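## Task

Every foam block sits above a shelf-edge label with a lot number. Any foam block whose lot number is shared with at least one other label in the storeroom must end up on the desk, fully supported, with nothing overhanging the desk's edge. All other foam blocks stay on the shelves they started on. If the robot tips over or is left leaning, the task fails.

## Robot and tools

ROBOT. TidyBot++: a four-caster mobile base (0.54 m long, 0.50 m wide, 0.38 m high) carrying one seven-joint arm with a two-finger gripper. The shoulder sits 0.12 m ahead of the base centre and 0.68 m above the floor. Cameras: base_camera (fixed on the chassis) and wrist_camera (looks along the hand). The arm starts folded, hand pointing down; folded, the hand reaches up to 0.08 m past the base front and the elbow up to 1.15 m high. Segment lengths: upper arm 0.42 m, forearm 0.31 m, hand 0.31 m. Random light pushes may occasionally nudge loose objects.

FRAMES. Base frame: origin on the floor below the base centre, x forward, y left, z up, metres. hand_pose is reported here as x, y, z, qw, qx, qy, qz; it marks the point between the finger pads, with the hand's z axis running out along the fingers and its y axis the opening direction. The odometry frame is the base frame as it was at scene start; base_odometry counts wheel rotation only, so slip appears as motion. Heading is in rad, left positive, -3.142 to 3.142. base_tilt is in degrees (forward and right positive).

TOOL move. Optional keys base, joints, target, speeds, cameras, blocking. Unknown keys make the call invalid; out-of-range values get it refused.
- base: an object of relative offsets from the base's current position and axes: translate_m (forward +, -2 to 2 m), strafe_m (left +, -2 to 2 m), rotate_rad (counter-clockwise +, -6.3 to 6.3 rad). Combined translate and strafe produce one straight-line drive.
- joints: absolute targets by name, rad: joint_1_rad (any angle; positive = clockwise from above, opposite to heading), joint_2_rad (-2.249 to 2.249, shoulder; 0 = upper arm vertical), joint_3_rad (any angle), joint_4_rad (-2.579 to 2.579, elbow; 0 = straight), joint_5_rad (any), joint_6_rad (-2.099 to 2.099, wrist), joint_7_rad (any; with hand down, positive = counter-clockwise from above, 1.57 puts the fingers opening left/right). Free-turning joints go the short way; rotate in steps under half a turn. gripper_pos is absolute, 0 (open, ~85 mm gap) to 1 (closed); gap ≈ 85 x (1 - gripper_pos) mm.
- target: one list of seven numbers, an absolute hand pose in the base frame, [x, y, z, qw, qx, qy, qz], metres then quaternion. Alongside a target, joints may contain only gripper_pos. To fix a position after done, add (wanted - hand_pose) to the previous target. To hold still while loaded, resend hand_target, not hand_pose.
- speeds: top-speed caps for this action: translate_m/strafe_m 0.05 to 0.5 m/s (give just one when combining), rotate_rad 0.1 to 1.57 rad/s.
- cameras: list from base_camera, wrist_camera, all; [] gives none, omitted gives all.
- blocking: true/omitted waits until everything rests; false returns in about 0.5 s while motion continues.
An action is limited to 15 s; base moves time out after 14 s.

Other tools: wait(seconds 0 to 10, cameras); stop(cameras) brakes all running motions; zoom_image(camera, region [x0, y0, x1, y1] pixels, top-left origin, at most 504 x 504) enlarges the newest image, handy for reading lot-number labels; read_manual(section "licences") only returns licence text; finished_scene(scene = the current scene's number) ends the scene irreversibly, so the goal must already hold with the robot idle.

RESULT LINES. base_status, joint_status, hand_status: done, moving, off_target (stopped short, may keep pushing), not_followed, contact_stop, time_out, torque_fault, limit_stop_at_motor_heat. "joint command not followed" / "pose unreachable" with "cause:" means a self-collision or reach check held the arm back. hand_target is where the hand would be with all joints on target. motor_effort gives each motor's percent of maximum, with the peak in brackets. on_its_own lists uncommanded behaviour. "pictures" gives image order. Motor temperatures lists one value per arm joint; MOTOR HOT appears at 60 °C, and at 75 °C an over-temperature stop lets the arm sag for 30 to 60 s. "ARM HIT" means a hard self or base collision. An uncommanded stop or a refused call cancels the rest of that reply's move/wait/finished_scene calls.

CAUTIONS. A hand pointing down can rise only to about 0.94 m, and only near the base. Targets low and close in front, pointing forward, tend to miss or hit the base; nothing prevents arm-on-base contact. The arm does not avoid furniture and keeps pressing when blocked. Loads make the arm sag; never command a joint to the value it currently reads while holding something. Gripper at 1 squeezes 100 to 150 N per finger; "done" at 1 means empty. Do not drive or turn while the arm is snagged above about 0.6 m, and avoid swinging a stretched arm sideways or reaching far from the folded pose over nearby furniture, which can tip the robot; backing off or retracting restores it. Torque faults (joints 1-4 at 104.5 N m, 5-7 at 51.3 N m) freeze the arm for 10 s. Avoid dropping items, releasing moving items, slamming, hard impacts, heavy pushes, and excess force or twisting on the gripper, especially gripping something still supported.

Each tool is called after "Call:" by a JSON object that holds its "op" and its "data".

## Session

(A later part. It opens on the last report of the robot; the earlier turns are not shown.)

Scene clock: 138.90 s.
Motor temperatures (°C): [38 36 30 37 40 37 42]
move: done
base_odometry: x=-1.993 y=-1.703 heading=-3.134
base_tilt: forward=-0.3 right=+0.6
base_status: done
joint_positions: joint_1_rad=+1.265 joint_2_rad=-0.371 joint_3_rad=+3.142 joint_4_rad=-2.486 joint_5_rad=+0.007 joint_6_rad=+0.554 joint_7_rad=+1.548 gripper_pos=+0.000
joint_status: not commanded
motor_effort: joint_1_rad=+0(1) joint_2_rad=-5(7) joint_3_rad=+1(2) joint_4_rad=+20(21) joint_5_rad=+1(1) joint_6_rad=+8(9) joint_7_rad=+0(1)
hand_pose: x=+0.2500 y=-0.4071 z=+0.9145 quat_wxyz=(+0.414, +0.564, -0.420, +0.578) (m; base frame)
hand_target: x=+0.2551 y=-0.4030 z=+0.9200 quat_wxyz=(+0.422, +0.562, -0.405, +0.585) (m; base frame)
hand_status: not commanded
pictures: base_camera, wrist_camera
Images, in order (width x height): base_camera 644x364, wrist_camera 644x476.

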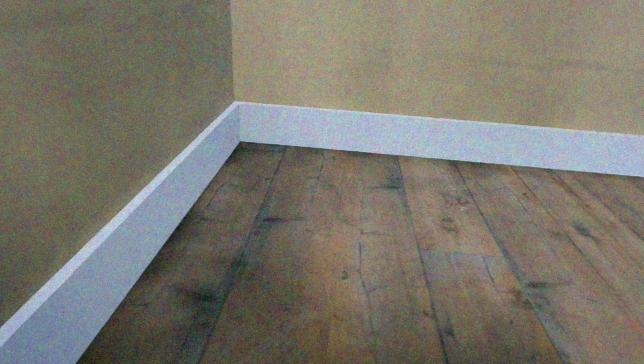

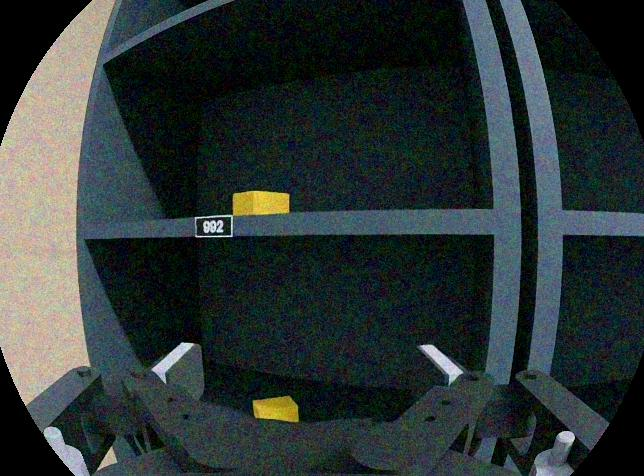

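Call:
{"op": "move", "data": {"base": {"translate_m":-0.6,"rotate_rad":-0.008}, "cameras": []}}

Call:
{"op": "move", "data": {"target": [0.12, -0.38, 1.13, 0.431, 0.561, -0.561, 0.431]}}

Scene clock: 142.57 s.
Motor temperatures (°C): [38 36 30 37 40 37 42]
move: done
base_odometry: x=-1.393 y=-1.699 heading=+3.140
base_tilt: forward=-0.3 right=+0.6
base_status: done
joint_positions: joint_1_rad=+1.264 joint_2_rad=-0.371 joint_3_rad=+3.142 joint_4_rad=-2.486 joint_5_rad=+0.007 joint_6_rad=+0.554 joint_7_rad=+1.548 gripper_pos=+0.000
joint_status: not commanded
motor_effort: joint_1_rad=-1(1) joint_2_rad=-6(8) joint_3_rad=+1(3) joint_4_rad=+20(21) joint_5_rad=+1(1) joint_6_rad=+9(9) joint_7_rad=+0(1)
hand_pose: x=+0.2505 y=-0.4069 z=+0.9145 quat_wxyz=(+0.414, +0.565, -0.419, +0.578) (m; base frame)
hand_target: x=+0.2551 y=-0.4030 z=+0.9200 quat_wxyz=(+0.422, +0.562, -0.405, +0.585) (m; base frame)
hand_status: not commanded
pictures: none
No camera images: "cameras" was empty.

Scene clock: 145.27 s.
Motor temperatures (°C): [38 36 30 37 40 37 42]
move: done
base_odometry: x=-1.393 y=-1.699 heading=+3.140
base_tilt: forward=-0.4 right=+0.6
base_status: not commanded
joint_positions: joint_1_rad=+0.984 joint_2_rad=-0.492 joint_3_rad=+3.271 joint_4_rad=-1.551 joint_5_rad=+0.565 joint_6_rad=-0.846 joint_7_rad=+1.128 gripper_pos=+0.000
joint_status: not commanded
motor_effort: joint_1_rad=+0(1) joint_2_rad=-2(9) joint_3_rad=-2(2) joint_4_rad=+20(23) joint_5_rad=+4(4) joint_6_rad=+8(10) joint_7_rad=+0(1)
hand_pose: x=+0.1462 y=-0.3843 z=+1.1269 quat_wxyz=(+0.418, +0.577, -0.542, +0.445) (m; base frame)
hand_target: x=+0.1200 y=-0.3800 z=+1.1300 quat_wxyz=(+0.431, +0.561, -0.561, +0.431) (m; base frame)
hand_status: done (0.027 m and 3.6 deg from the pose sent, 0.253 m and 23.5 deg at the start)
pictures: base_camera, wrist_camera
Images, in order (width x height): base_camera 644x364, wrist_camera 644x476.

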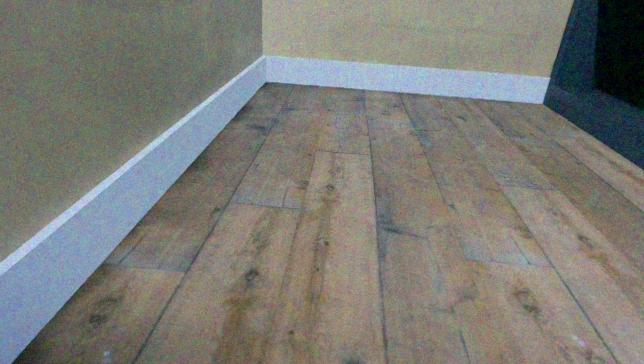

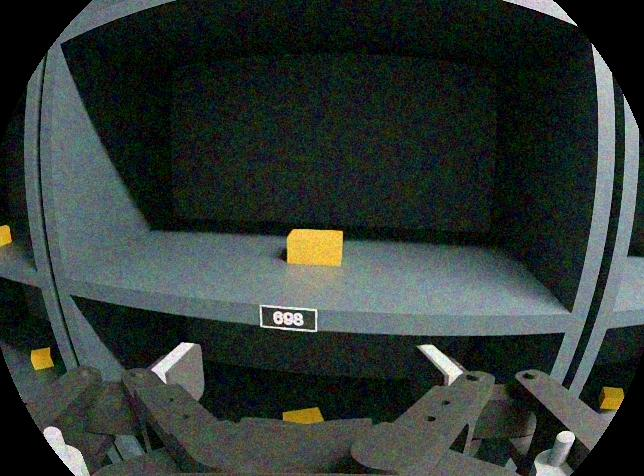

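Call:
{"op": "move", "data": {"target": [0.20, -0.68, 1.08, 0.431, 0.561, -0.561, 0.431], "joints": {"gripper_pos":1}}}

Scene clock: 148.23 s.
Motor temperatures (°C): [38 35 30 37 40 37 42]
move: done
base_odometry: x=-1.393 y=-1.699 heading=+3.140
base_tilt: forward=-0.4 right=+0.6
base_status: not commanded
joint_positions: joint_1_rad=+0.887 joint_2_rad=+0.189 joint_3_rad=+3.798 joint_4_rad=-1.203 joint_5_rad=+0.084 joint_6_rad=-0.542 joint_7_rad=+1.382 gripper_pos=+0.999
joint_status: all done
motor_effort: joint_1_rad=-1(1) joint_2_rad=-24(26) joint_3_rad=+3(3) joint_4_rad=+22(23) joint_5_rad=+2(4) joint_6_rad=+8(9) joint_7_rad=+0(1)
hand_pose: x=+0.1775 y=-0.6703 z=+1.0648 quat_wxyz=(+0.429, +0.564, -0.581, +0.402) (m; base frame)
hand_target: x=+0.2000 y=-0.6800 z=+1.0800 quat_wxyz=(+0.431, +0.561, -0.561, +0.431) (m; base frame)
hand_status: done (0.029 m and 4.0 deg from the pose sent, 0.304 m and 3.6 deg at the start)
pictures: base_camera, wrist_camera
Images, in order (width x height): base_camera 644x364, wrist_camera 644x476.

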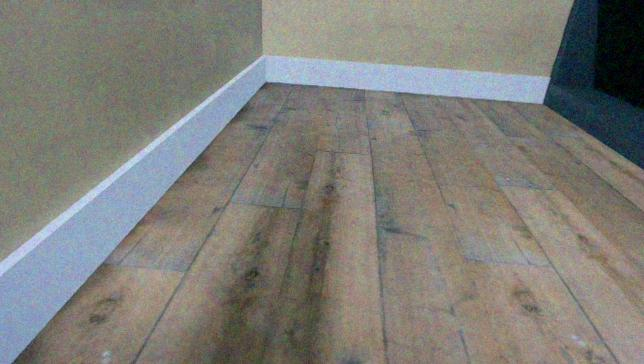

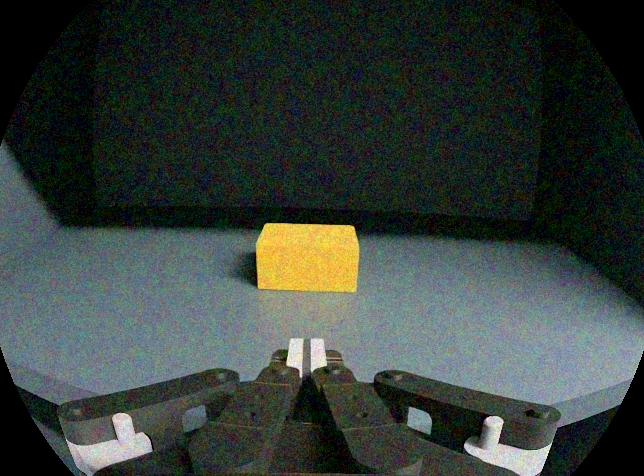

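Call:
{"op": "move", "data": {"target": [0.24, -0.72, 1.09, 0.431, 0.561, -0.561, 0.431]}}

Call:
{"op": "move", "data": {"target": [0.24, -0.80, 1.09, 0.431, 0.561, -0.561, 0.431]}}

Scene clock: 149.73 s.
Motor temperatures (°C): [38 36 30 37 40 37 42]
move: done
base_odometry: x=-1.393 y=-1.699 heading=+3.140
base_tilt: forward=-0.3 right=+0.6
base_status: not commanded
joint_positions: joint_1_rad=+0.926 joint_2_rad=+0.322 joint_3_rad=+3.755 joint_4_rad=-0.984 joint_5_rad=+0.073 joint_6_rad=-0.541 joint_7_rad=+1.382 gripper_pos=+0.999
joint_status: not commanded
motor_effort: joint_1_rad=-1(1) joint_2_rad=-29(32) joint_3_rad=+3(4) joint_4_rad=+21(23) joint_5_rad=+2(2) joint_6_rad=+8(9) joint_7_rad=+0(1)
hand_pose: x=+0.2303 y=-0.7141 z=+1.1114 quat_wxyz=(+0.465, +0.562, -0.536, +0.424) (m; base frame)
hand_target: x=+0.2400 y=-0.7200 z=+1.0900 quat_wxyz=(+0.431, +0.561, -0.561, +0.431) (m; base frame)
hand_status: done (0.024 m and 4.9 deg from the pose sent, 0.084 m and 4.0 deg at the start)
pictures: base_camera, wrist_camera
Images, in order (width x height): base_camera 644x364, wrist_camera 644x476.

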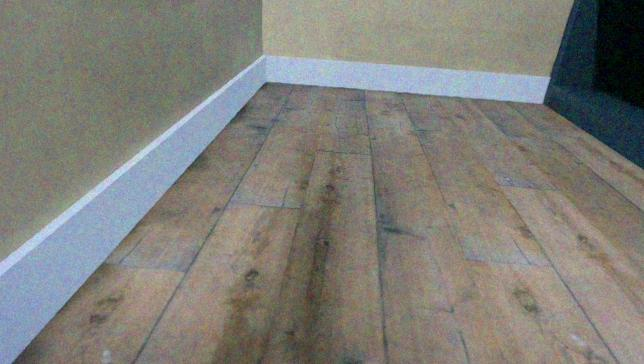

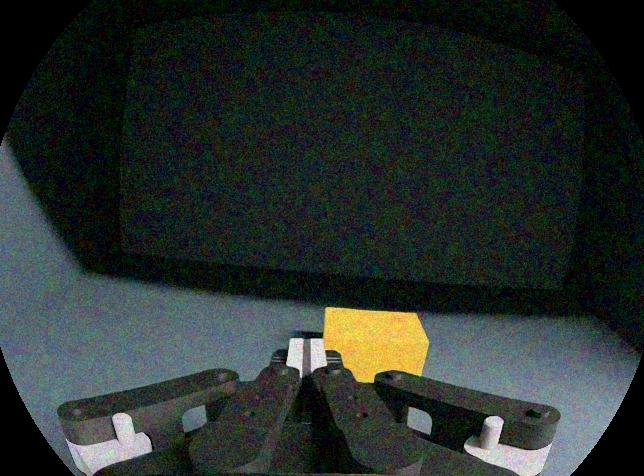

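Scene clock: 151.57 s.
Motor temperatures (°C): [38 36 30 37 40 37 42]
move: done
base_odometry: x=-1.393 y=-1.699 heading=+3.140
base_tilt: forward=-0.4 right=+0.6
base_status: not commanded
joint_positions: joint_1_rad=+1.189 joint_2_rad=+0.557 joint_3_rad=+3.565 joint_4_rad=-0.570 joint_5_rad=+0.016 joint_6_rad=-0.683 joint_7_rad=+1.382 gripper_pos=+0.999
joint_status: not commanded
motor_effort: joint_1_rad=-1(1) joint_2_rad=-39(40) joint_3_rad=+3(4) joint_4_rad=+21(22) joint_5_rad=+2(2) joint_6_rad=+9(9) joint_7_rad=+0(0)
hand_pose: x=+0.2290 y=-0.7935 z=+1.1198 quat_wxyz=(+0.469, +0.549, -0.542, +0.430) (m; base frame)
hand_target: x=+0.2400 y=-0.8000 z=+1.0900 quat_wxyz=(+0.431, +0.561, -0.561, +0.431) (m; base frame)
hand_status: done (0.032 m and 5.0 deg from the pose sent, 0.089 m and 4.9 deg at the start)
pictures: base_camera, wrist_camera
Images, in order (width x height): base_camera 644x364, wrist_camera 644x476.

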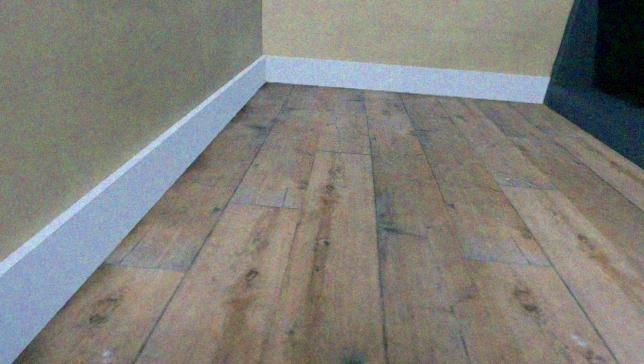

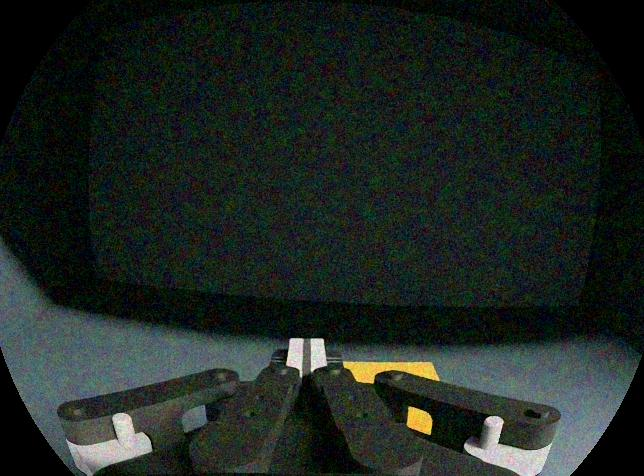

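Call:
{"op": "move", "data": {"target": [0.24, -0.70, 1.09, 0.431, 0.561, -0.561, 0.431], "cameras": []}}

Call:
{"op": "move", "data": {"target": [0.225, -0.70, 1.055, 0.431, 0.561, -0.561, 0.431]}}

Scene clock: 153.50 s.
Motor temperatures (°C): [38 36 30 37 40 37 42]
move: done
base_odometry: x=-1.393 y=-1.699 heading=+3.140
base_tilt: forward=-0.4 right=+0.6
base_status: not commanded
joint_positions: joint_1_rad=+0.889 joint_2_rad=+0.293 joint_3_rad=+3.775 joint_4_rad=-1.012 joint_5_rad=+0.016 joint_6_rad=-0.615 joint_7_rad=+1.380 gripper_pos=+0.999
joint_status: not commanded
motor_effort: joint_1_rad=+0(1) joint_2_rad=-28(39) joint_3_rad=+3(4) joint_4_rad=+20(22) joint_5_rad=+2(2) joint_6_rad=+9(9) joint_7_rad=+0(1)
hand_pose: x=+0.2390 y=-0.6959 z=+1.0909 quat_wxyz=(+0.422, +0.570, -0.563, +0.423) (m; base frame)
hand_target: x=+0.2400 y=-0.7000 z=+1.0900 quat_wxyz=(+0.431, +0.561, -0.561, +0.431) (m; base frame)
hand_status: done (0.004 m and 1.7 deg from the pose sent, 0.099 m and 5.0 deg at the start)
pictures: none
No camera images: "cameras" was empty.

Scene clock: 154.87 s.
Motor temperatures (°C): [38 36 30 37 40 37 42]
move: done
base_odometry: x=-1.393 y=-1.699 heading=+3.140
base_tilt: forward=-0.3 right=+0.6
base_status: not commanded
joint_positions: joint_1_rad=+0.862 joint_2_rad=+0.273 joint_3_rad=+3.811 joint_4_rad=-1.172 joint_5_rad=+0.016 joint_6_rad=-0.486 joint_7_rad=+1.380 gripper_pos=+0.999
joint_status: not commanded
motor_effort: joint_1_rad=-1(1) joint_2_rad=-27(29) joint_3_rad=+4(4) joint_4_rad=+22(23) joint_5_rad=+2(2) joint_6_rad=+8(9) joint_7_rad=+0(1)
hand_pose: x=+0.2239 y=-0.6988 z=+1.0497 quat_wxyz=(+0.421, +0.569, -0.569, +0.420) (m; base frame)
hand_target: x=+0.2250 y=-0.7000 z=+1.0550 quat_wxyz=(+0.431, +0.561, -0.561, +0.431) (m; base frame)
hand_status: done (0.006 m and 2.1 deg from the pose sent, 0.039 m and 1.7 deg at the start)
pictures: base_camera, wrist_camera
Images, in order (width x height): base_camera 644x364, wrist_camera 644x476.

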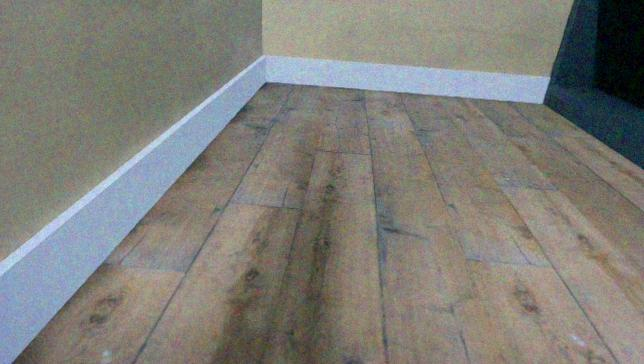

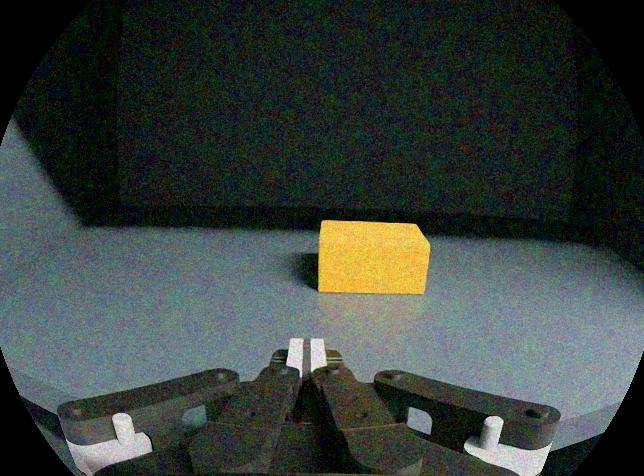

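Call:
{"op": "move", "data": {"target": [0.203, -0.71, 1.055, 0.431, 0.561, -0.561, 0.431], "cameras": []}}

Call:
{"op": "move", "data": {"target": [0.21, -0.77, 1.045, 0.431, 0.561, -0.561, 0.431]}}

Call:
{"op": "move", "data": {"target": [0.215, -0.82, 1.04, 0.431, 0.561, -0.561, 0.431]}}

Scene clock: 156.93 s.
Motor temperatures (°C): [38 36 30 37 40 37 42]
move: done
base_odometry: x=-1.393 y=-1.699 heading=+3.140
base_tilt: forward=-0.4 right=+0.6
base_status: not commanded
joint_positions: joint_1_rad=+0.938 joint_2_rad=+0.273 joint_3_rad=+3.776 joint_4_rad=-1.172 joint_5_rad=+0.000 joint_6_rad=-0.480 joint_7_rad=+1.425 gripper_pos=+0.999
joint_status: not commanded
motor_effort: joint_1_rad=-1(2) joint_2_rad=-28(28) joint_3_rad=+3(4) joint_4_rad=+22(23) joint_5_rad=+1(2) joint_6_rad=+9(9) joint_7_rad=+0(1)
hand_pose: x=+0.1937 y=-0.7049 z=+1.0477 quat_wxyz=(+0.431, +0.566, -0.572, +0.408) (m; base frame)
hand_target: x=+0.2030 y=-0.7100 z=+1.0550 quat_wxyz=(+0.431, +0.561, -0.561, +0.431) (m; base frame)
hand_status: done (0.013 m and 3.0 deg from the pose sent, 0.024 m and 2.1 deg at the start)
pictures: none
No camera images: "cameras" was empty.

Scene clock: 158.40 s.
Motor temperatures (°C): [38 36 30 37 40 37 42]
move: done
base_odometry: x=-1.393 y=-1.699 heading=+3.140
base_tilt: forward=-0.4 right=+0.6
base_status: not commanded
joint_positions: joint_1_rad=+1.096 joint_2_rad=+0.405 joint_3_rad=+3.656 joint_4_rad=-0.999 joint_5_rad=-0.047 joint_6_rad=-0.480 joint_7_rad=+1.442 gripper_pos=+0.999
joint_status: not commanded
motor_effort: joint_1_rad=+0(1) joint_2_rad=-34(36) joint_3_rad=+3(4) joint_4_rad=+22(23) joint_5_rad=+1(2) joint_6_rad=+8(9) joint_7_rad=+0(1)
hand_pose: x=+0.1982 y=-0.7603 z=+1.0504 quat_wxyz=(+0.442, +0.559, -0.564, +0.417) (m; base frame)
hand_target: x=+0.2100 y=-0.7700 z=+1.0450 quat_wxyz=(+0.431, +0.561, -0.561, +0.431) (m; base frame)
hand_status: done (0.016 m and 2.1 deg from the pose sent, 0.067 m and 3.0 deg at the start)
pictures: base_camera, wrist_camera
Images, in order (width x height): base_camera 644x364, wrist_camera 644x476.

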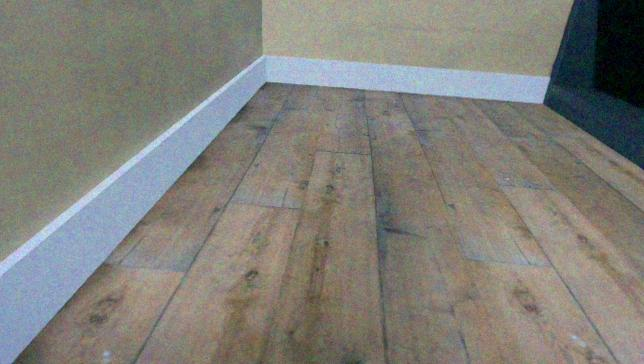

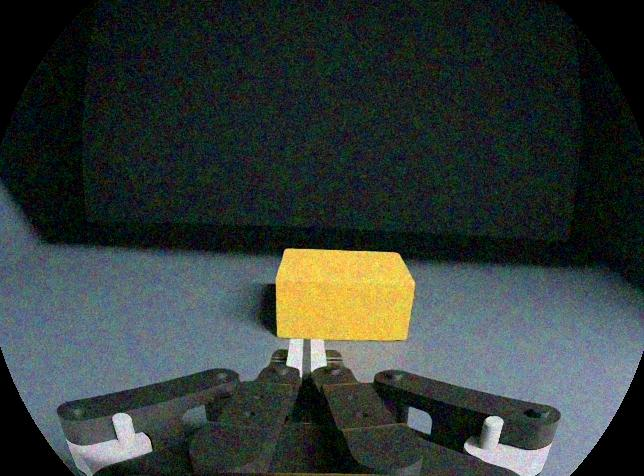

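Scene clock: 159.93 s.
Motor temperatures (°C): [38 36 30 37 40 37 42]
move: done
base_odometry: x=-1.393 y=-1.699 heading=+3.140
base_tilt: forward=-0.3 right=+0.6
base_status: not commanded
joint_positions: joint_1_rad=+1.206 joint_2_rad=+0.543 joint_3_rad=+3.571 joint_4_rad=-0.767 joint_5_rad=-0.049 joint_6_rad=-0.498 joint_7_rad=+1.442 gripper_pos=+0.999
joint_status: not commanded
motor_effort: joint_1_rad=+0(1) joint_2_rad=-39(41) joint_3_rad=+3(4) joint_4_rad=+21(23) joint_5_rad=+1(2) joint_6_rad=+8(9) joint_7_rad=+0(1)
hand_pose: x=+0.2074 y=-0.8130 z=+1.0693 quat_wxyz=(+0.464, +0.551, -0.542, +0.432) (m; base frame)
hand_target: x=+0.2150 y=-0.8200 z=+1.0400 quat_wxyz=(+0.431, +0.561, -0.561, +0.431) (m; base frame)
hand_status: done (0.031 m and 4.5 deg from the pose sent, 0.063 m and 2.1 deg at the start)
pictures: base_camera, wrist_camera
Images, in order (width x height): base_camera 644x364, wrist_camera 644x476.

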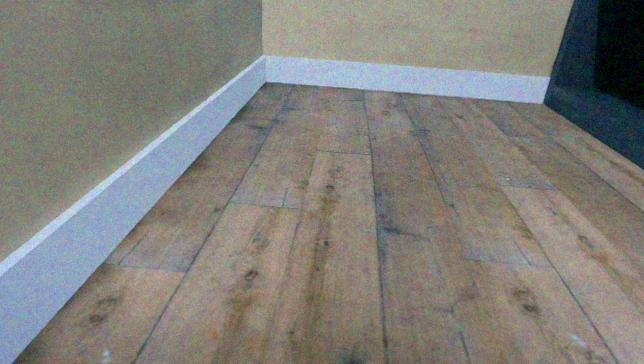

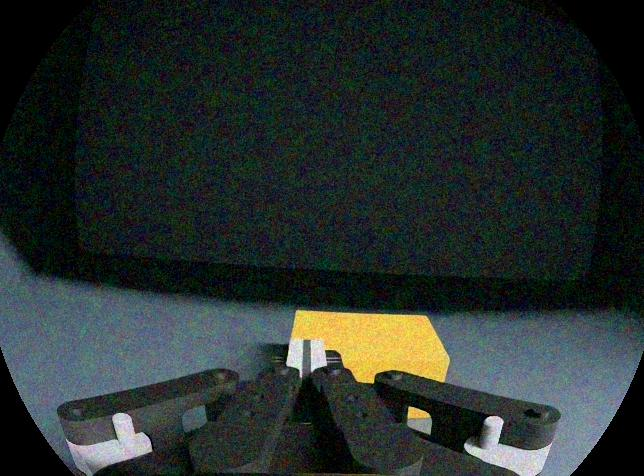

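Call:
{"op": "move", "data": {"target": [0.215, -0.89, 1.03, 0.431, 0.561, -0.561, 0.431]}}

Scene clock: 162.03 s.
Motor temperatures (°C): [38 36 30 37 40 37 42]
move: done
base_odometry: x=-1.393 y=-1.699 heading=+3.140
base_tilt: forward=-0.4 right=+0.6
base_status: not commanded
joint_positions: joint_1_rad=+1.387 joint_2_rad=+0.883 joint_3_rad=+3.353 joint_4_rad=-0.084 joint_5_rad=-0.049 joint_6_rad=-0.811 joint_7_rad=+1.441 gripper_pos=+0.999
joint_status: not commanded
motor_effort: joint_1_rad=-1(1) joint_2_rad=-46(48) joint_3_rad=+0(3) joint_4_rad=+20(22) joint_5_rad=+2(2) joint_6_rad=+9(9) joint_7_rad=+0(1)
hand_pose: x=+0.2371 y=-0.8809 z=+1.0647 quat_wxyz=(+0.435, +0.560, -0.534, +0.460) (m; base frame)
hand_target: x=+0.2150 y=-0.8900 z=+1.0300 quat_wxyz=(+0.431, +0.561, -0.561, +0.431) (m; base frame)
hand_status: done (0.042 m and 4.6 deg from the pose sent, 0.087 m and 4.5 deg at the start)
pictures: base_camera, wrist_camera
Images, in order (width x height): base_camera 644x364, wrist_camera 644x476.

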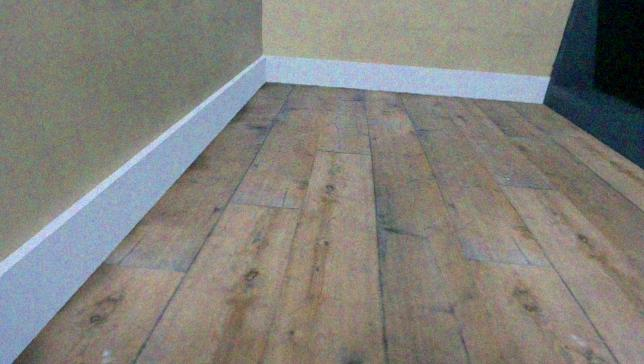

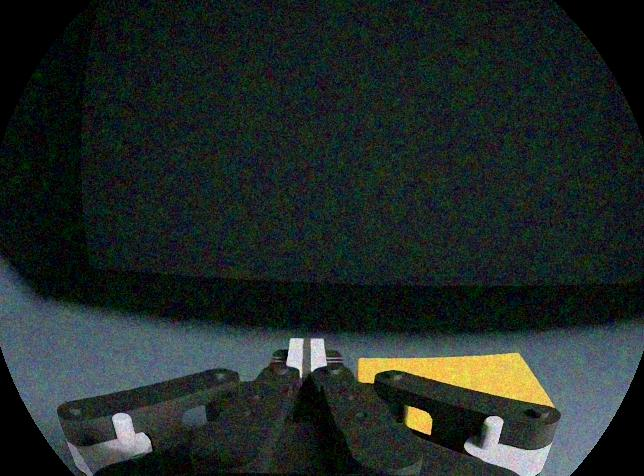

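Call:
{"op": "move", "data": {"target": [0.23, -0.70, 1.06, 0.431, 0.561, -0.561, 0.431], "cameras": []}}

Call:
{"op": "move", "data": {"target": [0.2, -0.6, 1.12, 0.431, 0.561, -0.561, 0.431]}}

Scene clock: 164.60 s.
Motor temperatures (°C): [38 36 30 37 40 37 42]
move: done
base_odometry: x=-1.393 y=-1.699 heading=+3.140
base_tilt: forward=-0.4 right=+0.6
base_status: not commanded
joint_positions: joint_1_rad=+0.857 joint_2_rad=+0.277 joint_3_rad=+3.811 joint_4_rad=-1.145 joint_5_rad=-0.020 joint_6_rad=-0.507 joint_7_rad=+1.387 gripper_pos=+0.999
joint_status: not commanded
motor_effort: joint_1_rad=+0(2) joint_2_rad=-28(48) joint_3_rad=+3(4) joint_4_rad=+22(22) joint_5_rad=+2(2) joint_6_rad=+8(9) joint_7_rad=+0(1)
hand_pose: x=+0.2351 y=-0.6977 z=+1.0567 quat_wxyz=(+0.410, +0.567, -0.570, +0.430) (m; base frame)
hand_target: x=+0.2300 y=-0.7000 z=+1.0600 quat_wxyz=(+0.431, +0.561, -0.561, +0.431) (m; base frame)
hand_status: done (0.006 m and 2.7 deg from the pose sent, 0.181 m and 4.6 deg at the start)
pictures: none
No camera images: "cameras" was empty.

Scene clock: 166.20 s.
Motor temperatures (°C): [38 36 30 37 40 37 42]
move: done
base_odometry: x=-1.393 y=-1.699 heading=+3.140
base_tilt: forward=-0.4 right=+0.6
base_status: not commanded
joint_positions: joint_1_rad=+0.662 joint_2_rad=+0.002 joint_3_rad=+3.819 joint_4_rad=-1.214 joint_5_rad=+0.329 joint_6_rad=-0.576 joint_7_rad=+1.215 gripper_pos=+0.999
joint_status: not commanded
motor_effort: joint_1_rad=+0(2) joint_2_rad=-16(29) joint_3_rad=+0(4) joint_4_rad=+21(23) joint_5_rad=+2(2) joint_6_rad=+8(9) joint_7_rad=+0(1)
hand_pose: x=+0.2084 y=-0.5989 z=+1.1519 quat_wxyz=(+0.429, +0.549, -0.543, +0.469) (m; base frame)
hand_target: x=+0.2000 y=-0.6000 z=+1.1200 quat_wxyz=(+0.431, +0.561, -0.561, +0.431) (m; base frame)
hand_status: done (0.033 m and 5.1 deg from the pose sent, 0.122 m and 2.7 deg at the start)
pictures: base_camera, wrist_camera
Images, in order (width x height): base_camera 644x364, wrist_camera 644x476.

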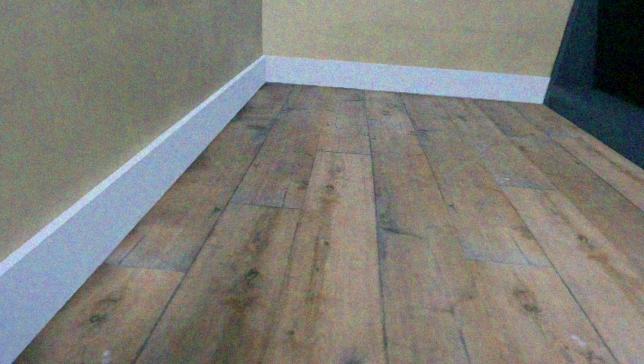

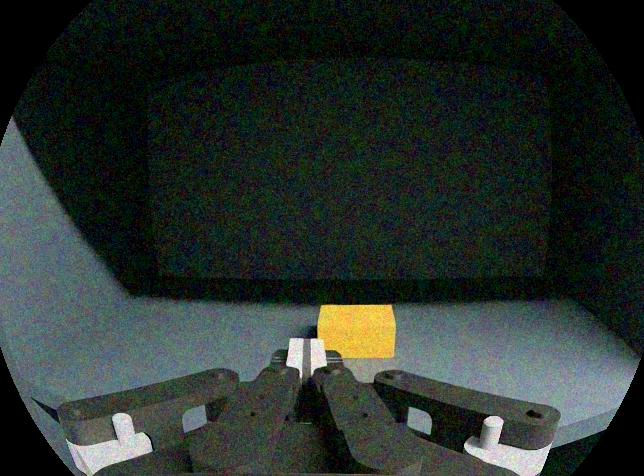

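Call:
{"op": "move", "data": {"target": [0.2, -0.74, 1.03, 0.431, 0.561, -0.561, 0.431], "cameras": []}}

Call:
{"op": "move", "data": {"target": [0.195, -0.82, 1.015, 0.431, 0.561, -0.561, 0.431]}}

Call:
{"op": "move", "data": {"target": [0.2, -0.88, 1.015, 0.431, 0.561, -0.561, 0.431]}}

Scene clock: 168.67 s.
Motor temperatures (°C): [38 36 30 37 40 37 42]
move: done
base_odometry: x=-1.393 y=-1.699 heading=+3.140
base_tilt: forward=-0.4 right=+0.6
base_status: not commanded
joint_positions: joint_1_rad=+1.023 joint_2_rad=+0.319 joint_3_rad=+3.708 joint_4_rad=-1.184 joint_5_rad=-0.040 joint_6_rad=-0.425 joint_7_rad=+1.460 gripper_pos=+0.999
joint_status: not commanded
motor_effort: joint_1_rad=-1(2) joint_2_rad=-31(32) joint_3_rad=+3(4) joint_4_rad=+22(23) joint_5_rad=+1(2) joint_6_rad=+8(9) joint_7_rad=+0(1)
hand_pose: x=+0.1885 y=-0.7275 z=+1.0204 quat_wxyz=(+0.429, +0.569, -0.573, +0.405) (m; base frame)
hand_target: x=+0.2000 y=-0.7400 z=+1.0300 quat_wxyz=(+0.431, +0.561, -0.561, +0.431) (m; base frame)
hand_status: done (0.020 m and 3.4 deg from the pose sent, 0.187 m and 5.1 deg at the start)
pictures: none
No camera images: "cameras" was empty.

Scene clock: 170.33 s.
Motor temperatures (°C): [38 36 30 37 40 37 42]
move: done
base_odometry: x=-1.393 y=-1.699 heading=+3.140
base_tilt: forward=-0.4 right=+0.6
base_status: not commanded
joint_positions: joint_1_rad=+1.230 joint_2_rad=+0.520 joint_3_rad=+3.553 joint_4_rad=-0.897 joint_5_rad=-0.093 joint_6_rad=-0.425 joint_7_rad=+1.487 gripper_pos=+0.999
joint_status: not commanded
motor_effort: joint_1_rad=+0(1) joint_2_rad=-39(40) joint_3_rad=+3(4) joint_4_rad=+21(23) joint_5_rad=+1(1) joint_6_rad=+9(9) joint_7_rad=+0(1)
hand_pose: x=+0.1868 y=-0.8125 z=+1.0305 quat_wxyz=(+0.450, +0.555, -0.556, +0.425) (m; base frame)
hand_target: x=+0.1950 y=-0.8200 z=+1.0150 quat_wxyz=(+0.431, +0.561, -0.561, +0.431) (m; base frame)
hand_status: done (0.019 m and 2.5 deg from the pose sent, 0.093 m and 3.4 deg at the start)
pictures: base_camera, wrist_camera
Images, in order (width x height): base_camera 644x364, wrist_camera 644x476.

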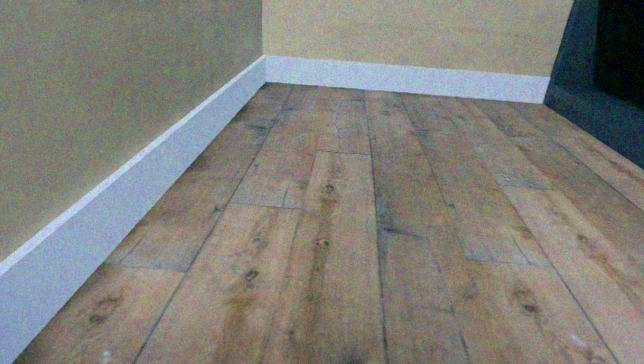

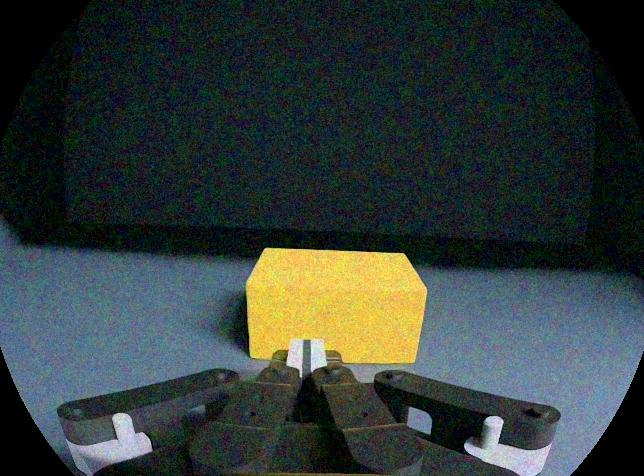

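Scene clock: 171.90 s.
Motor temperatures (°C): [38 36 30 37 40 37 42]
move: off_target
base_odometry: x=-1.393 y=-1.699 heading=+3.140
base_tilt: forward=-0.3 right=+0.6
base_status: not commanded
joint_positions: joint_1_rad=+1.341 joint_2_rad=+0.717 joint_3_rad=+3.456 joint_4_rad=-0.480 joint_5_rad=-0.093 joint_6_rad=-0.568 joint_7_rad=+1.487 gripper_pos=+0.999
joint_status: not commanded
motor_effort: joint_1_rad=+0(1) joint_2_rad=-42(44) joint_3_rad=+2(3) joint_4_rad=+20(23) joint_5_rad=+1(2) joint_6_rad=+8(10) joint_7_rad=+0(1)
hand_pose: x=+0.2064 y=-0.8687 z=+1.0615 quat_wxyz=(+0.462, +0.553, -0.530, +0.447) (m; base frame)
hand_target: x=+0.2000 y=-0.8800 z=+1.0150 quat_wxyz=(+0.431, +0.561, -0.561, +0.431) (m; base frame)
hand_status: off_target (0.048 m and 5.4 deg from the pose sent, 0.070 m and 2.5 deg at the start)
pictures: base_camera, wrist_camera
Images, in order (width x height): base_camera 644x364, wrist_camera 644x476.

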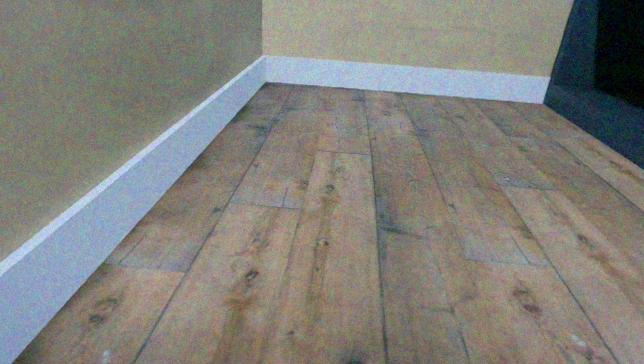

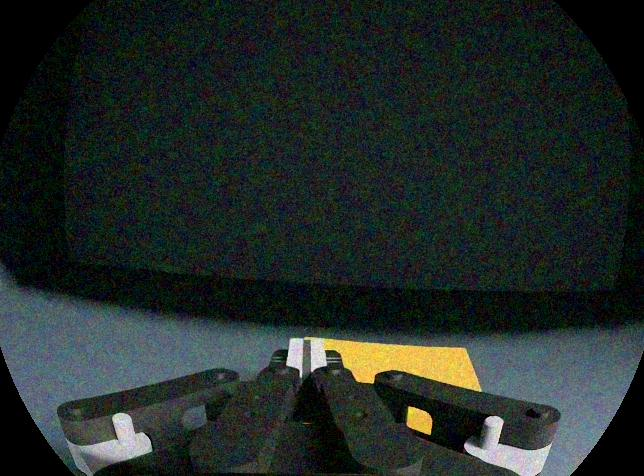

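Call:
{"op": "move", "data": {"target": [0.2, -0.60, 1.10, 0.431, 0.561, -0.561, 0.431], "cameras": []}}

Call:
{"op": "move", "data": {"target": [0.2, -0.38, 1.12, 0.431, 0.561, -0.561, 0.431], "base": {"strafe_m":-0.22}}}

Scene clock: 174.60 s.
Motor temperatures (°C): [38 36 30 37 40 37 42]
move: done
base_odometry: x=-1.393 y=-1.699 heading=+3.140
base_tilt: forward=-0.4 right=+0.6
base_status: not commanded
joint_positions: joint_1_rad=+0.666 joint_2_rad=-0.001 joint_3_rad=+3.794 joint_4_rad=-1.294 joint_5_rad=+0.406 joint_6_rad=-0.570 joint_7_rad=+1.141 gripper_pos=+0.999
joint_status: not commanded
motor_effort: joint_1_rad=+0(3) joint_2_rad=-17(45) joint_3_rad=+0(5) joint_4_rad=+21(23) joint_5_rad=+3(3) joint_6_rad=+8(9) joint_7_rad=+0(1)
hand_pose: x=+0.2088 y=-0.6001 z=+1.1118 quat_wxyz=(+0.421, +0.559, -0.557, +0.446) (m; base frame)
hand_target: x=+0.2000 y=-0.6000 z=+1.1000 quat_wxyz=(+0.431, +0.561, -0.561, +0.431) (m; base frame)
hand_status: done (0.015 m and 2.1 deg from the pose sent, 0.272 m and 5.4 deg at the start)
pictures: none
No camera images: "cameras" was empty.

Scene clock: 176.83 s.
Motor temperatures (°C): [38 36 30 37 40 37 42]
move: done
base_odometry: x=-1.392 y=-1.478 heading=+3.139
base_tilt: forward=-0.3 right=+0.6
base_status: done
joint_positions: joint_1_rad=+0.915 joint_2_rad=-0.412 joint_3_rad=+3.102 joint_4_rad=-1.515 joint_5_rad=+0.763 joint_6_rad=-0.931 joint_7_rad=+0.835 gripper_pos=+0.999
joint_status: not commanded
motor_effort: joint_1_rad=+0(1) joint_2_rad=-4(17) joint_3_rad=+0(2) joint_4_rad=+20(22) joint_5_rad=+5(6) joint_6_rad=+6(8) joint_7_rad=-1(1)
hand_pose: x=+0.2216 y=-0.3812 z=+1.1341 quat_wxyz=(+0.411, +0.570, -0.543, +0.460) (m; base frame)
hand_target: x=+0.2000 y=-0.3800 z=+1.1200 quat_wxyz=(+0.431, +0.561, -0.561, +0.431) (m; base frame)
hand_status: done (0.026 m and 4.6 deg from the pose sent, 0.220 m and 2.1 deg at the start)
pictures: base_camera, wrist_camera
Images, in order (width x height): base_camera 644x364, wrist_camera 644x476.

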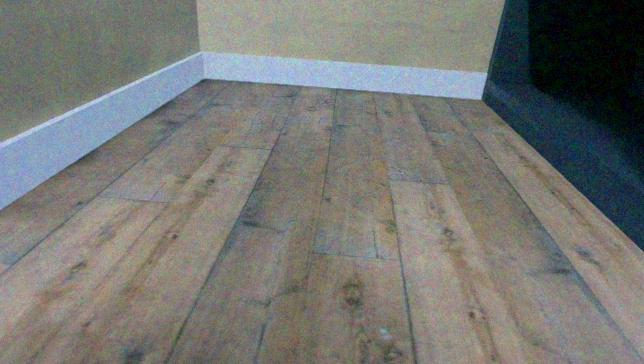

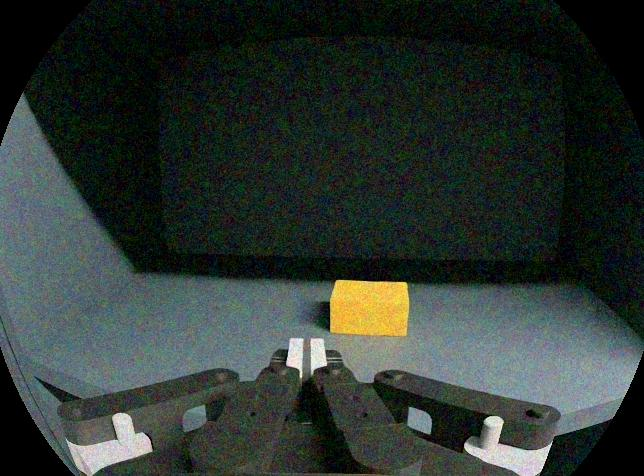

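Call:
{"op": "move", "data": {"target": [0.205, -0.54, 1.04, 0.431, 0.561, -0.561, 0.431]}}

Call:
{"op": "move", "data": {"target": [0.2, -0.62, 1.03, 0.431, 0.561, -0.561, 0.431]}}

Call:
{"op": "move", "data": {"target": [0.195, -0.68, 1.03, 0.431, 0.561, -0.561, 0.431]}}

Scene clock: 179.40 s.
Motor temperatures (°C): [38 36 30 37 40 37 42]
move: done
base_odometry: x=-1.392 y=-1.478 heading=+3.139
base_tilt: forward=-0.4 right=+0.6
base_status: not commanded
joint_positions: joint_1_rad=+0.805 joint_2_rad=-0.176 joint_3_rad=+3.479 joint_4_rad=-1.623 joint_5_rad=+0.889 joint_6_rad=-0.598 joint_7_rad=+0.674 gripper_pos=+0.999
joint_status: not commanded
motor_effort: joint_1_rad=+0(1) joint_2_rad=-13(15) joint_3_rad=-2(2) joint_4_rad=+21(23) joint_5_rad=+5(6) joint_6_rad=+6(7) joint_7_rad=+0(1)
hand_pose: x=+0.1939 y=-0.5323 z=+1.0442 quat_wxyz=(+0.422, +0.553, -0.580, +0.424) (m; base frame)
hand_target: x=+0.2050 y=-0.5400 z=+1.0400 quat_wxyz=(+0.431, +0.561, -0.561, +0.431) (m; base frame)
hand_status: done (0.014 m and 2.7 deg from the pose sent, 0.185 m and 4.6 deg at the start)
pictures: base_camera, wrist_camera
Images, in order (width x height): base_camera 644x364, wrist_camera 644x476.

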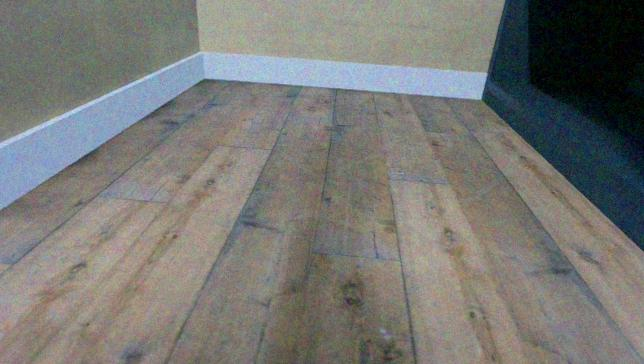

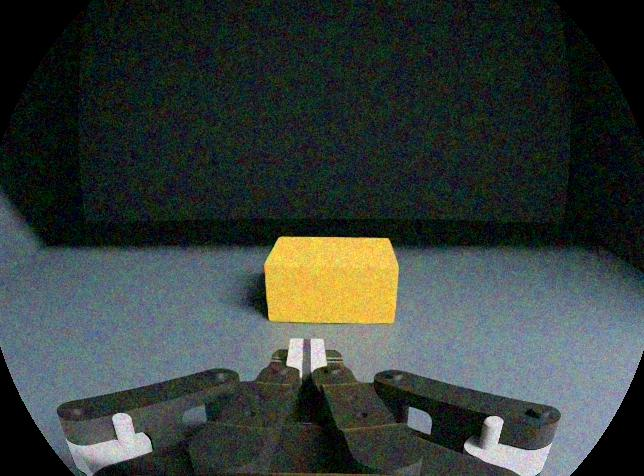

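Scene clock: 180.90 s.
Motor temperatures (°C): [38 36 30 37 40 37 42]
move: done
base_odometry: x=-1.392 y=-1.478 heading=+3.139
base_tilt: forward=-0.3 right=+0.6
base_status: not commanded
joint_positions: joint_1_rad=+0.649 joint_2_rad=+0.001 joint_3_rad=+3.850 joint_4_rad=-1.543 joint_5_rad=+0.694 joint_6_rad=-0.416 joint_7_rad=+0.865 gripper_pos=+0.999
joint_status: not commanded
motor_effort: joint_1_rad=+0(1) joint_2_rad=-16(17) joint_3_rad=+0(1) joint_4_rad=+22(23) joint_5_rad=+3(5) joint_6_rad=+6(7) joint_7_rad=+0(1)
hand_pose: x=+0.1740 y=-0.6117 z=+1.0218 quat_wxyz=(+0.440, +0.557, -0.577, +0.405) (m; base frame)
hand_target: x=+0.2000 y=-0.6200 z=+1.0300 quat_wxyz=(+0.431, +0.561, -0.561, +0.431) (m; base frame)
hand_status: done (0.029 m and 3.7 deg from the pose sent, 0.089 m and 2.7 deg at the start)
pictures: base_camera, wrist_camera
Images, in order (width x height): base_camera 644x364, wrist_camera 644x476.

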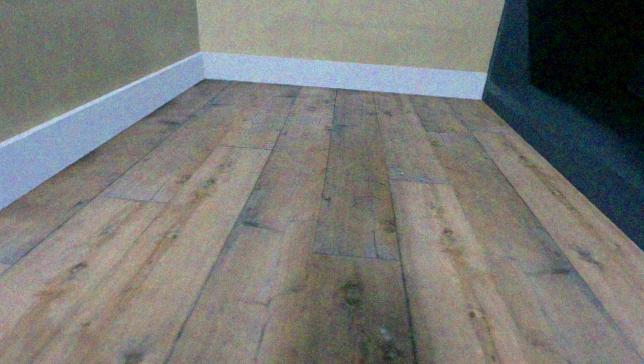

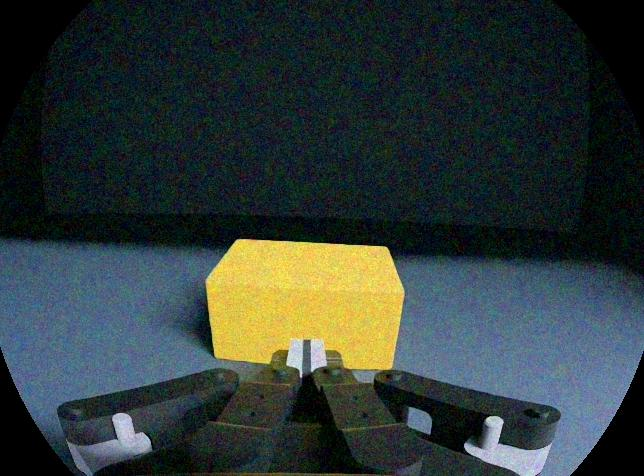

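Scene clock: 182.47 s.
Motor temperatures (°C): [38 36 30 37 40 37 42]
move: done
base_odometry: x=-1.392 y=-1.478 heading=+3.139
base_tilt: forward=-0.3 right=+0.6
base_status: not commanded
joint_positions: joint_1_rad=+0.792 joint_2_rad=+0.172 joint_3_rad=+3.852 joint_4_rad=-1.387 joint_5_rad=+0.105 joint_6_rad=-0.375 joint_7_rad=+1.361 gripper_pos=+0.999
joint_status: not commanded
motor_effort: joint_1_rad=+0(1) joint_2_rad=-22(24) joint_3_rad=+3(3) joint_4_rad=+22(23) joint_5_rad=+2(3) joint_6_rad=+8(9) joint_7_rad=+0(1)
hand_pose: x=+0.1993 y=-0.6675 z=+1.0156 quat_wxyz=(+0.420, +0.577, -0.567, +0.412) (m; base frame)
hand_target: x=+0.1950 y=-0.6800 z=+1.0300 quat_wxyz=(+0.431, +0.561, -0.561, +0.431) (m; base frame)
hand_status: done (0.020 m and 3.2 deg from the pose sent, 0.072 m and 3.7 deg at the start)
pictures: base_camera, wrist_camera
Images, in order (width x height): base_camera 644x364, wrist_camera 644x476.

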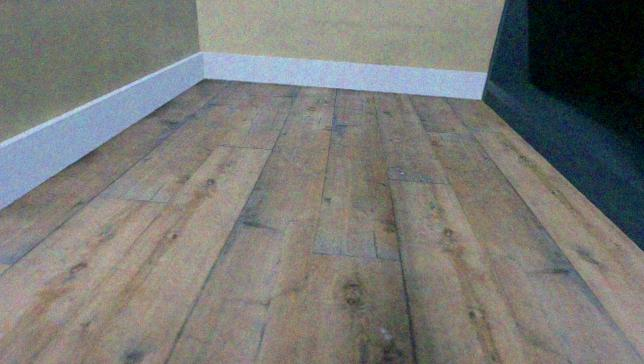

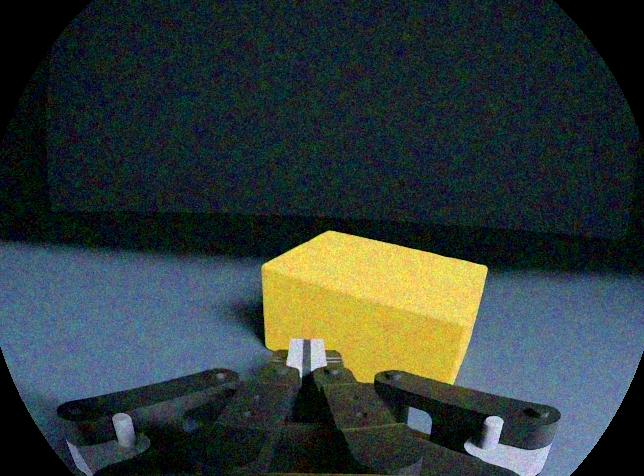

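Call:
{"op": "move", "data": {"target": [0.195, -0.74, 1.03, 0.431, 0.561, -0.561, 0.431]}}

Scene clock: 183.83 s.
Motor temperatures (°C): [38 36 30 37 40 37 42]
move: done
base_odometry: x=-1.392 y=-1.478 heading=+3.139
base_tilt: forward=-0.3 right=+0.6
base_status: not commanded
joint_positions: joint_1_rad=+1.041 joint_2_rad=+0.312 joint_3_rad=+3.696 joint_4_rad=-1.187 joint_5_rad=-0.051 joint_6_rad=-0.375 joint_7_rad=+1.478 gripper_pos=+0.999
joint_status: not commanded
motor_effort: joint_1_rad=-1(1) joint_2_rad=-30(31) joint_3_rad=+3(4) joint_4_rad=+22(23) joint_5_rad=+1(2) joint_6_rad=+9(9) joint_7_rad=+0(1)
hand_pose: x=+0.1847 y=-0.7305 z=+1.0367 quat_wxyz=(+0.442, +0.559, -0.561, +0.421) (m; base frame)
hand_target: x=+0.1950 y=-0.7400 z=+1.0300 quat_wxyz=(+0.431, +0.561, -0.561, +0.431) (m; base frame)
hand_status: done (0.015 m and 1.7 deg from the pose sent, 0.074 m and 3.2 deg at the start)
pictures: base_camera, wrist_camera
Images, in order (width x height): base_camera 644x364, wrist_camera 644x476.

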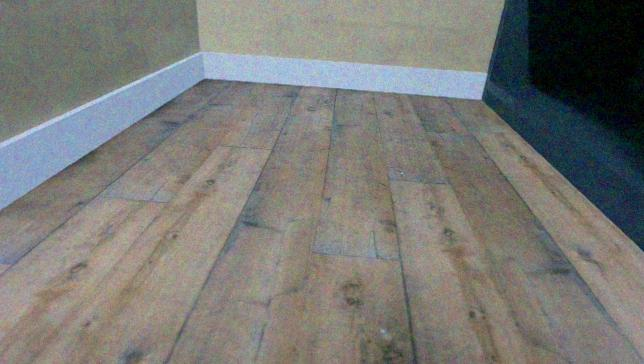

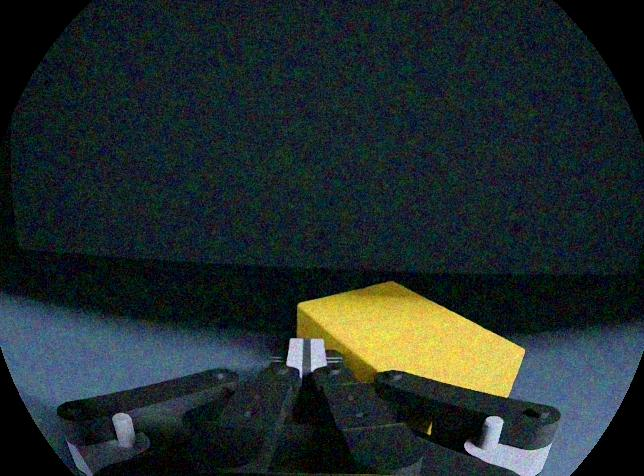

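Call:
{"op": "move", "data": {"target": [0.21, -0.55, 1.05, 0.431, 0.561, -0.561, 0.431], "cameras": []}}

Call:
{"op": "move", "data": {"target": [0.15, -0.40, 1.15, 0.431, 0.561, -0.561, 0.431], "joints": {"gripper_pos":0}}}

Scene clock: 186.10 s.
Motor temperatures (°C): [38 36 30 37 40 37 42]
move: done
base_odometry: x=-1.392 y=-1.478 heading=+3.139
base_tilt: forward=-0.4 right=+0.6
base_status: not commanded
joint_positions: joint_1_rad=+0.769 joint_2_rad=-0.134 joint_3_rad=+3.552 joint_4_rad=-1.565 joint_5_rad=+0.842 joint_6_rad=-0.504 joint_7_rad=+0.721 gripper_pos=+0.999
joint_status: not commanded
motor_effort: joint_1_rad=-1(2) joint_2_rad=-14(32) joint_3_rad=-1(3) joint_4_rad=+22(23) joint_5_rad=+4(4) joint_6_rad=+6(9) joint_7_rad=+0(1)
hand_pose: x=+0.2088 y=-0.5563 z=+1.0695 quat_wxyz=(+0.424, +0.549, -0.558, +0.456) (m; base frame)
hand_target: x=+0.2100 y=-0.5500 z=+1.0500 quat_wxyz=(+0.431, +0.561, -0.561, +0.431) (m; base frame)
hand_status: done (0.021 m and 3.2 deg from the pose sent, 0.183 m and 1.7 deg at the start)
pictures: none
No camera images: "cameras" was empty.

Scene clock: 187.80 s.
Motor temperatures (°C): [38 36 30 37 40 37 42]
move: done
base_odometry: x=-1.392 y=-1.478 heading=+3.139
base_tilt: forward=-0.4 right=+0.6
base_status: not commanded
joint_positions: joint_1_rad=+0.880 joint_2_rad=-0.422 joint_3_rad=+3.282 joint_4_rad=-1.444 joint_5_rad=+0.772 joint_6_rad=-0.903 joint_7_rad=+0.969 gripper_pos=+0.000
joint_status: all done
motor_effort: joint_1_rad=+0(1) joint_2_rad=-4(16) joint_3_rad=-2(2) joint_4_rad=+19(24) joint_5_rad=+5(5) joint_6_rad=+7(8) joint_7_rad=+0(1)
hand_pose: x=+0.1413 y=-0.4056 z=+1.1695 quat_wxyz=(+0.453, +0.541, -0.551, +0.446) (m; base frame)
hand_target: x=+0.1500 y=-0.4000 z=+1.1500 quat_wxyz=(+0.431, +0.561, -0.561, +0.431) (m; base frame)
hand_status: done (0.022 m and 4.1 deg from the pose sent, 0.185 m and 3.2 deg at the start)
pictures: base_camera, wrist_camera
Images, in order (width x height): base_camera 644x364, wrist_camera 644x476.

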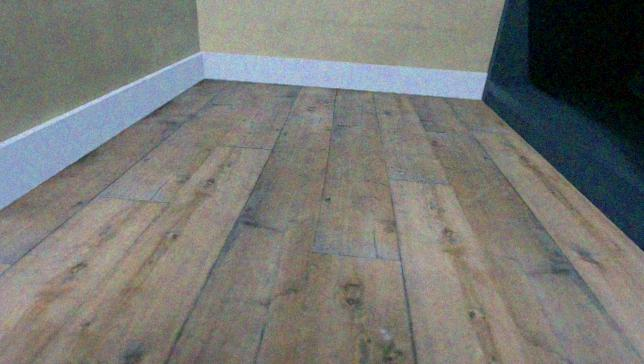

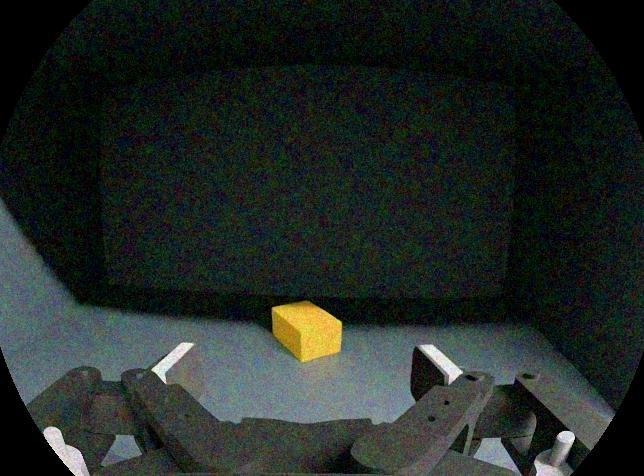

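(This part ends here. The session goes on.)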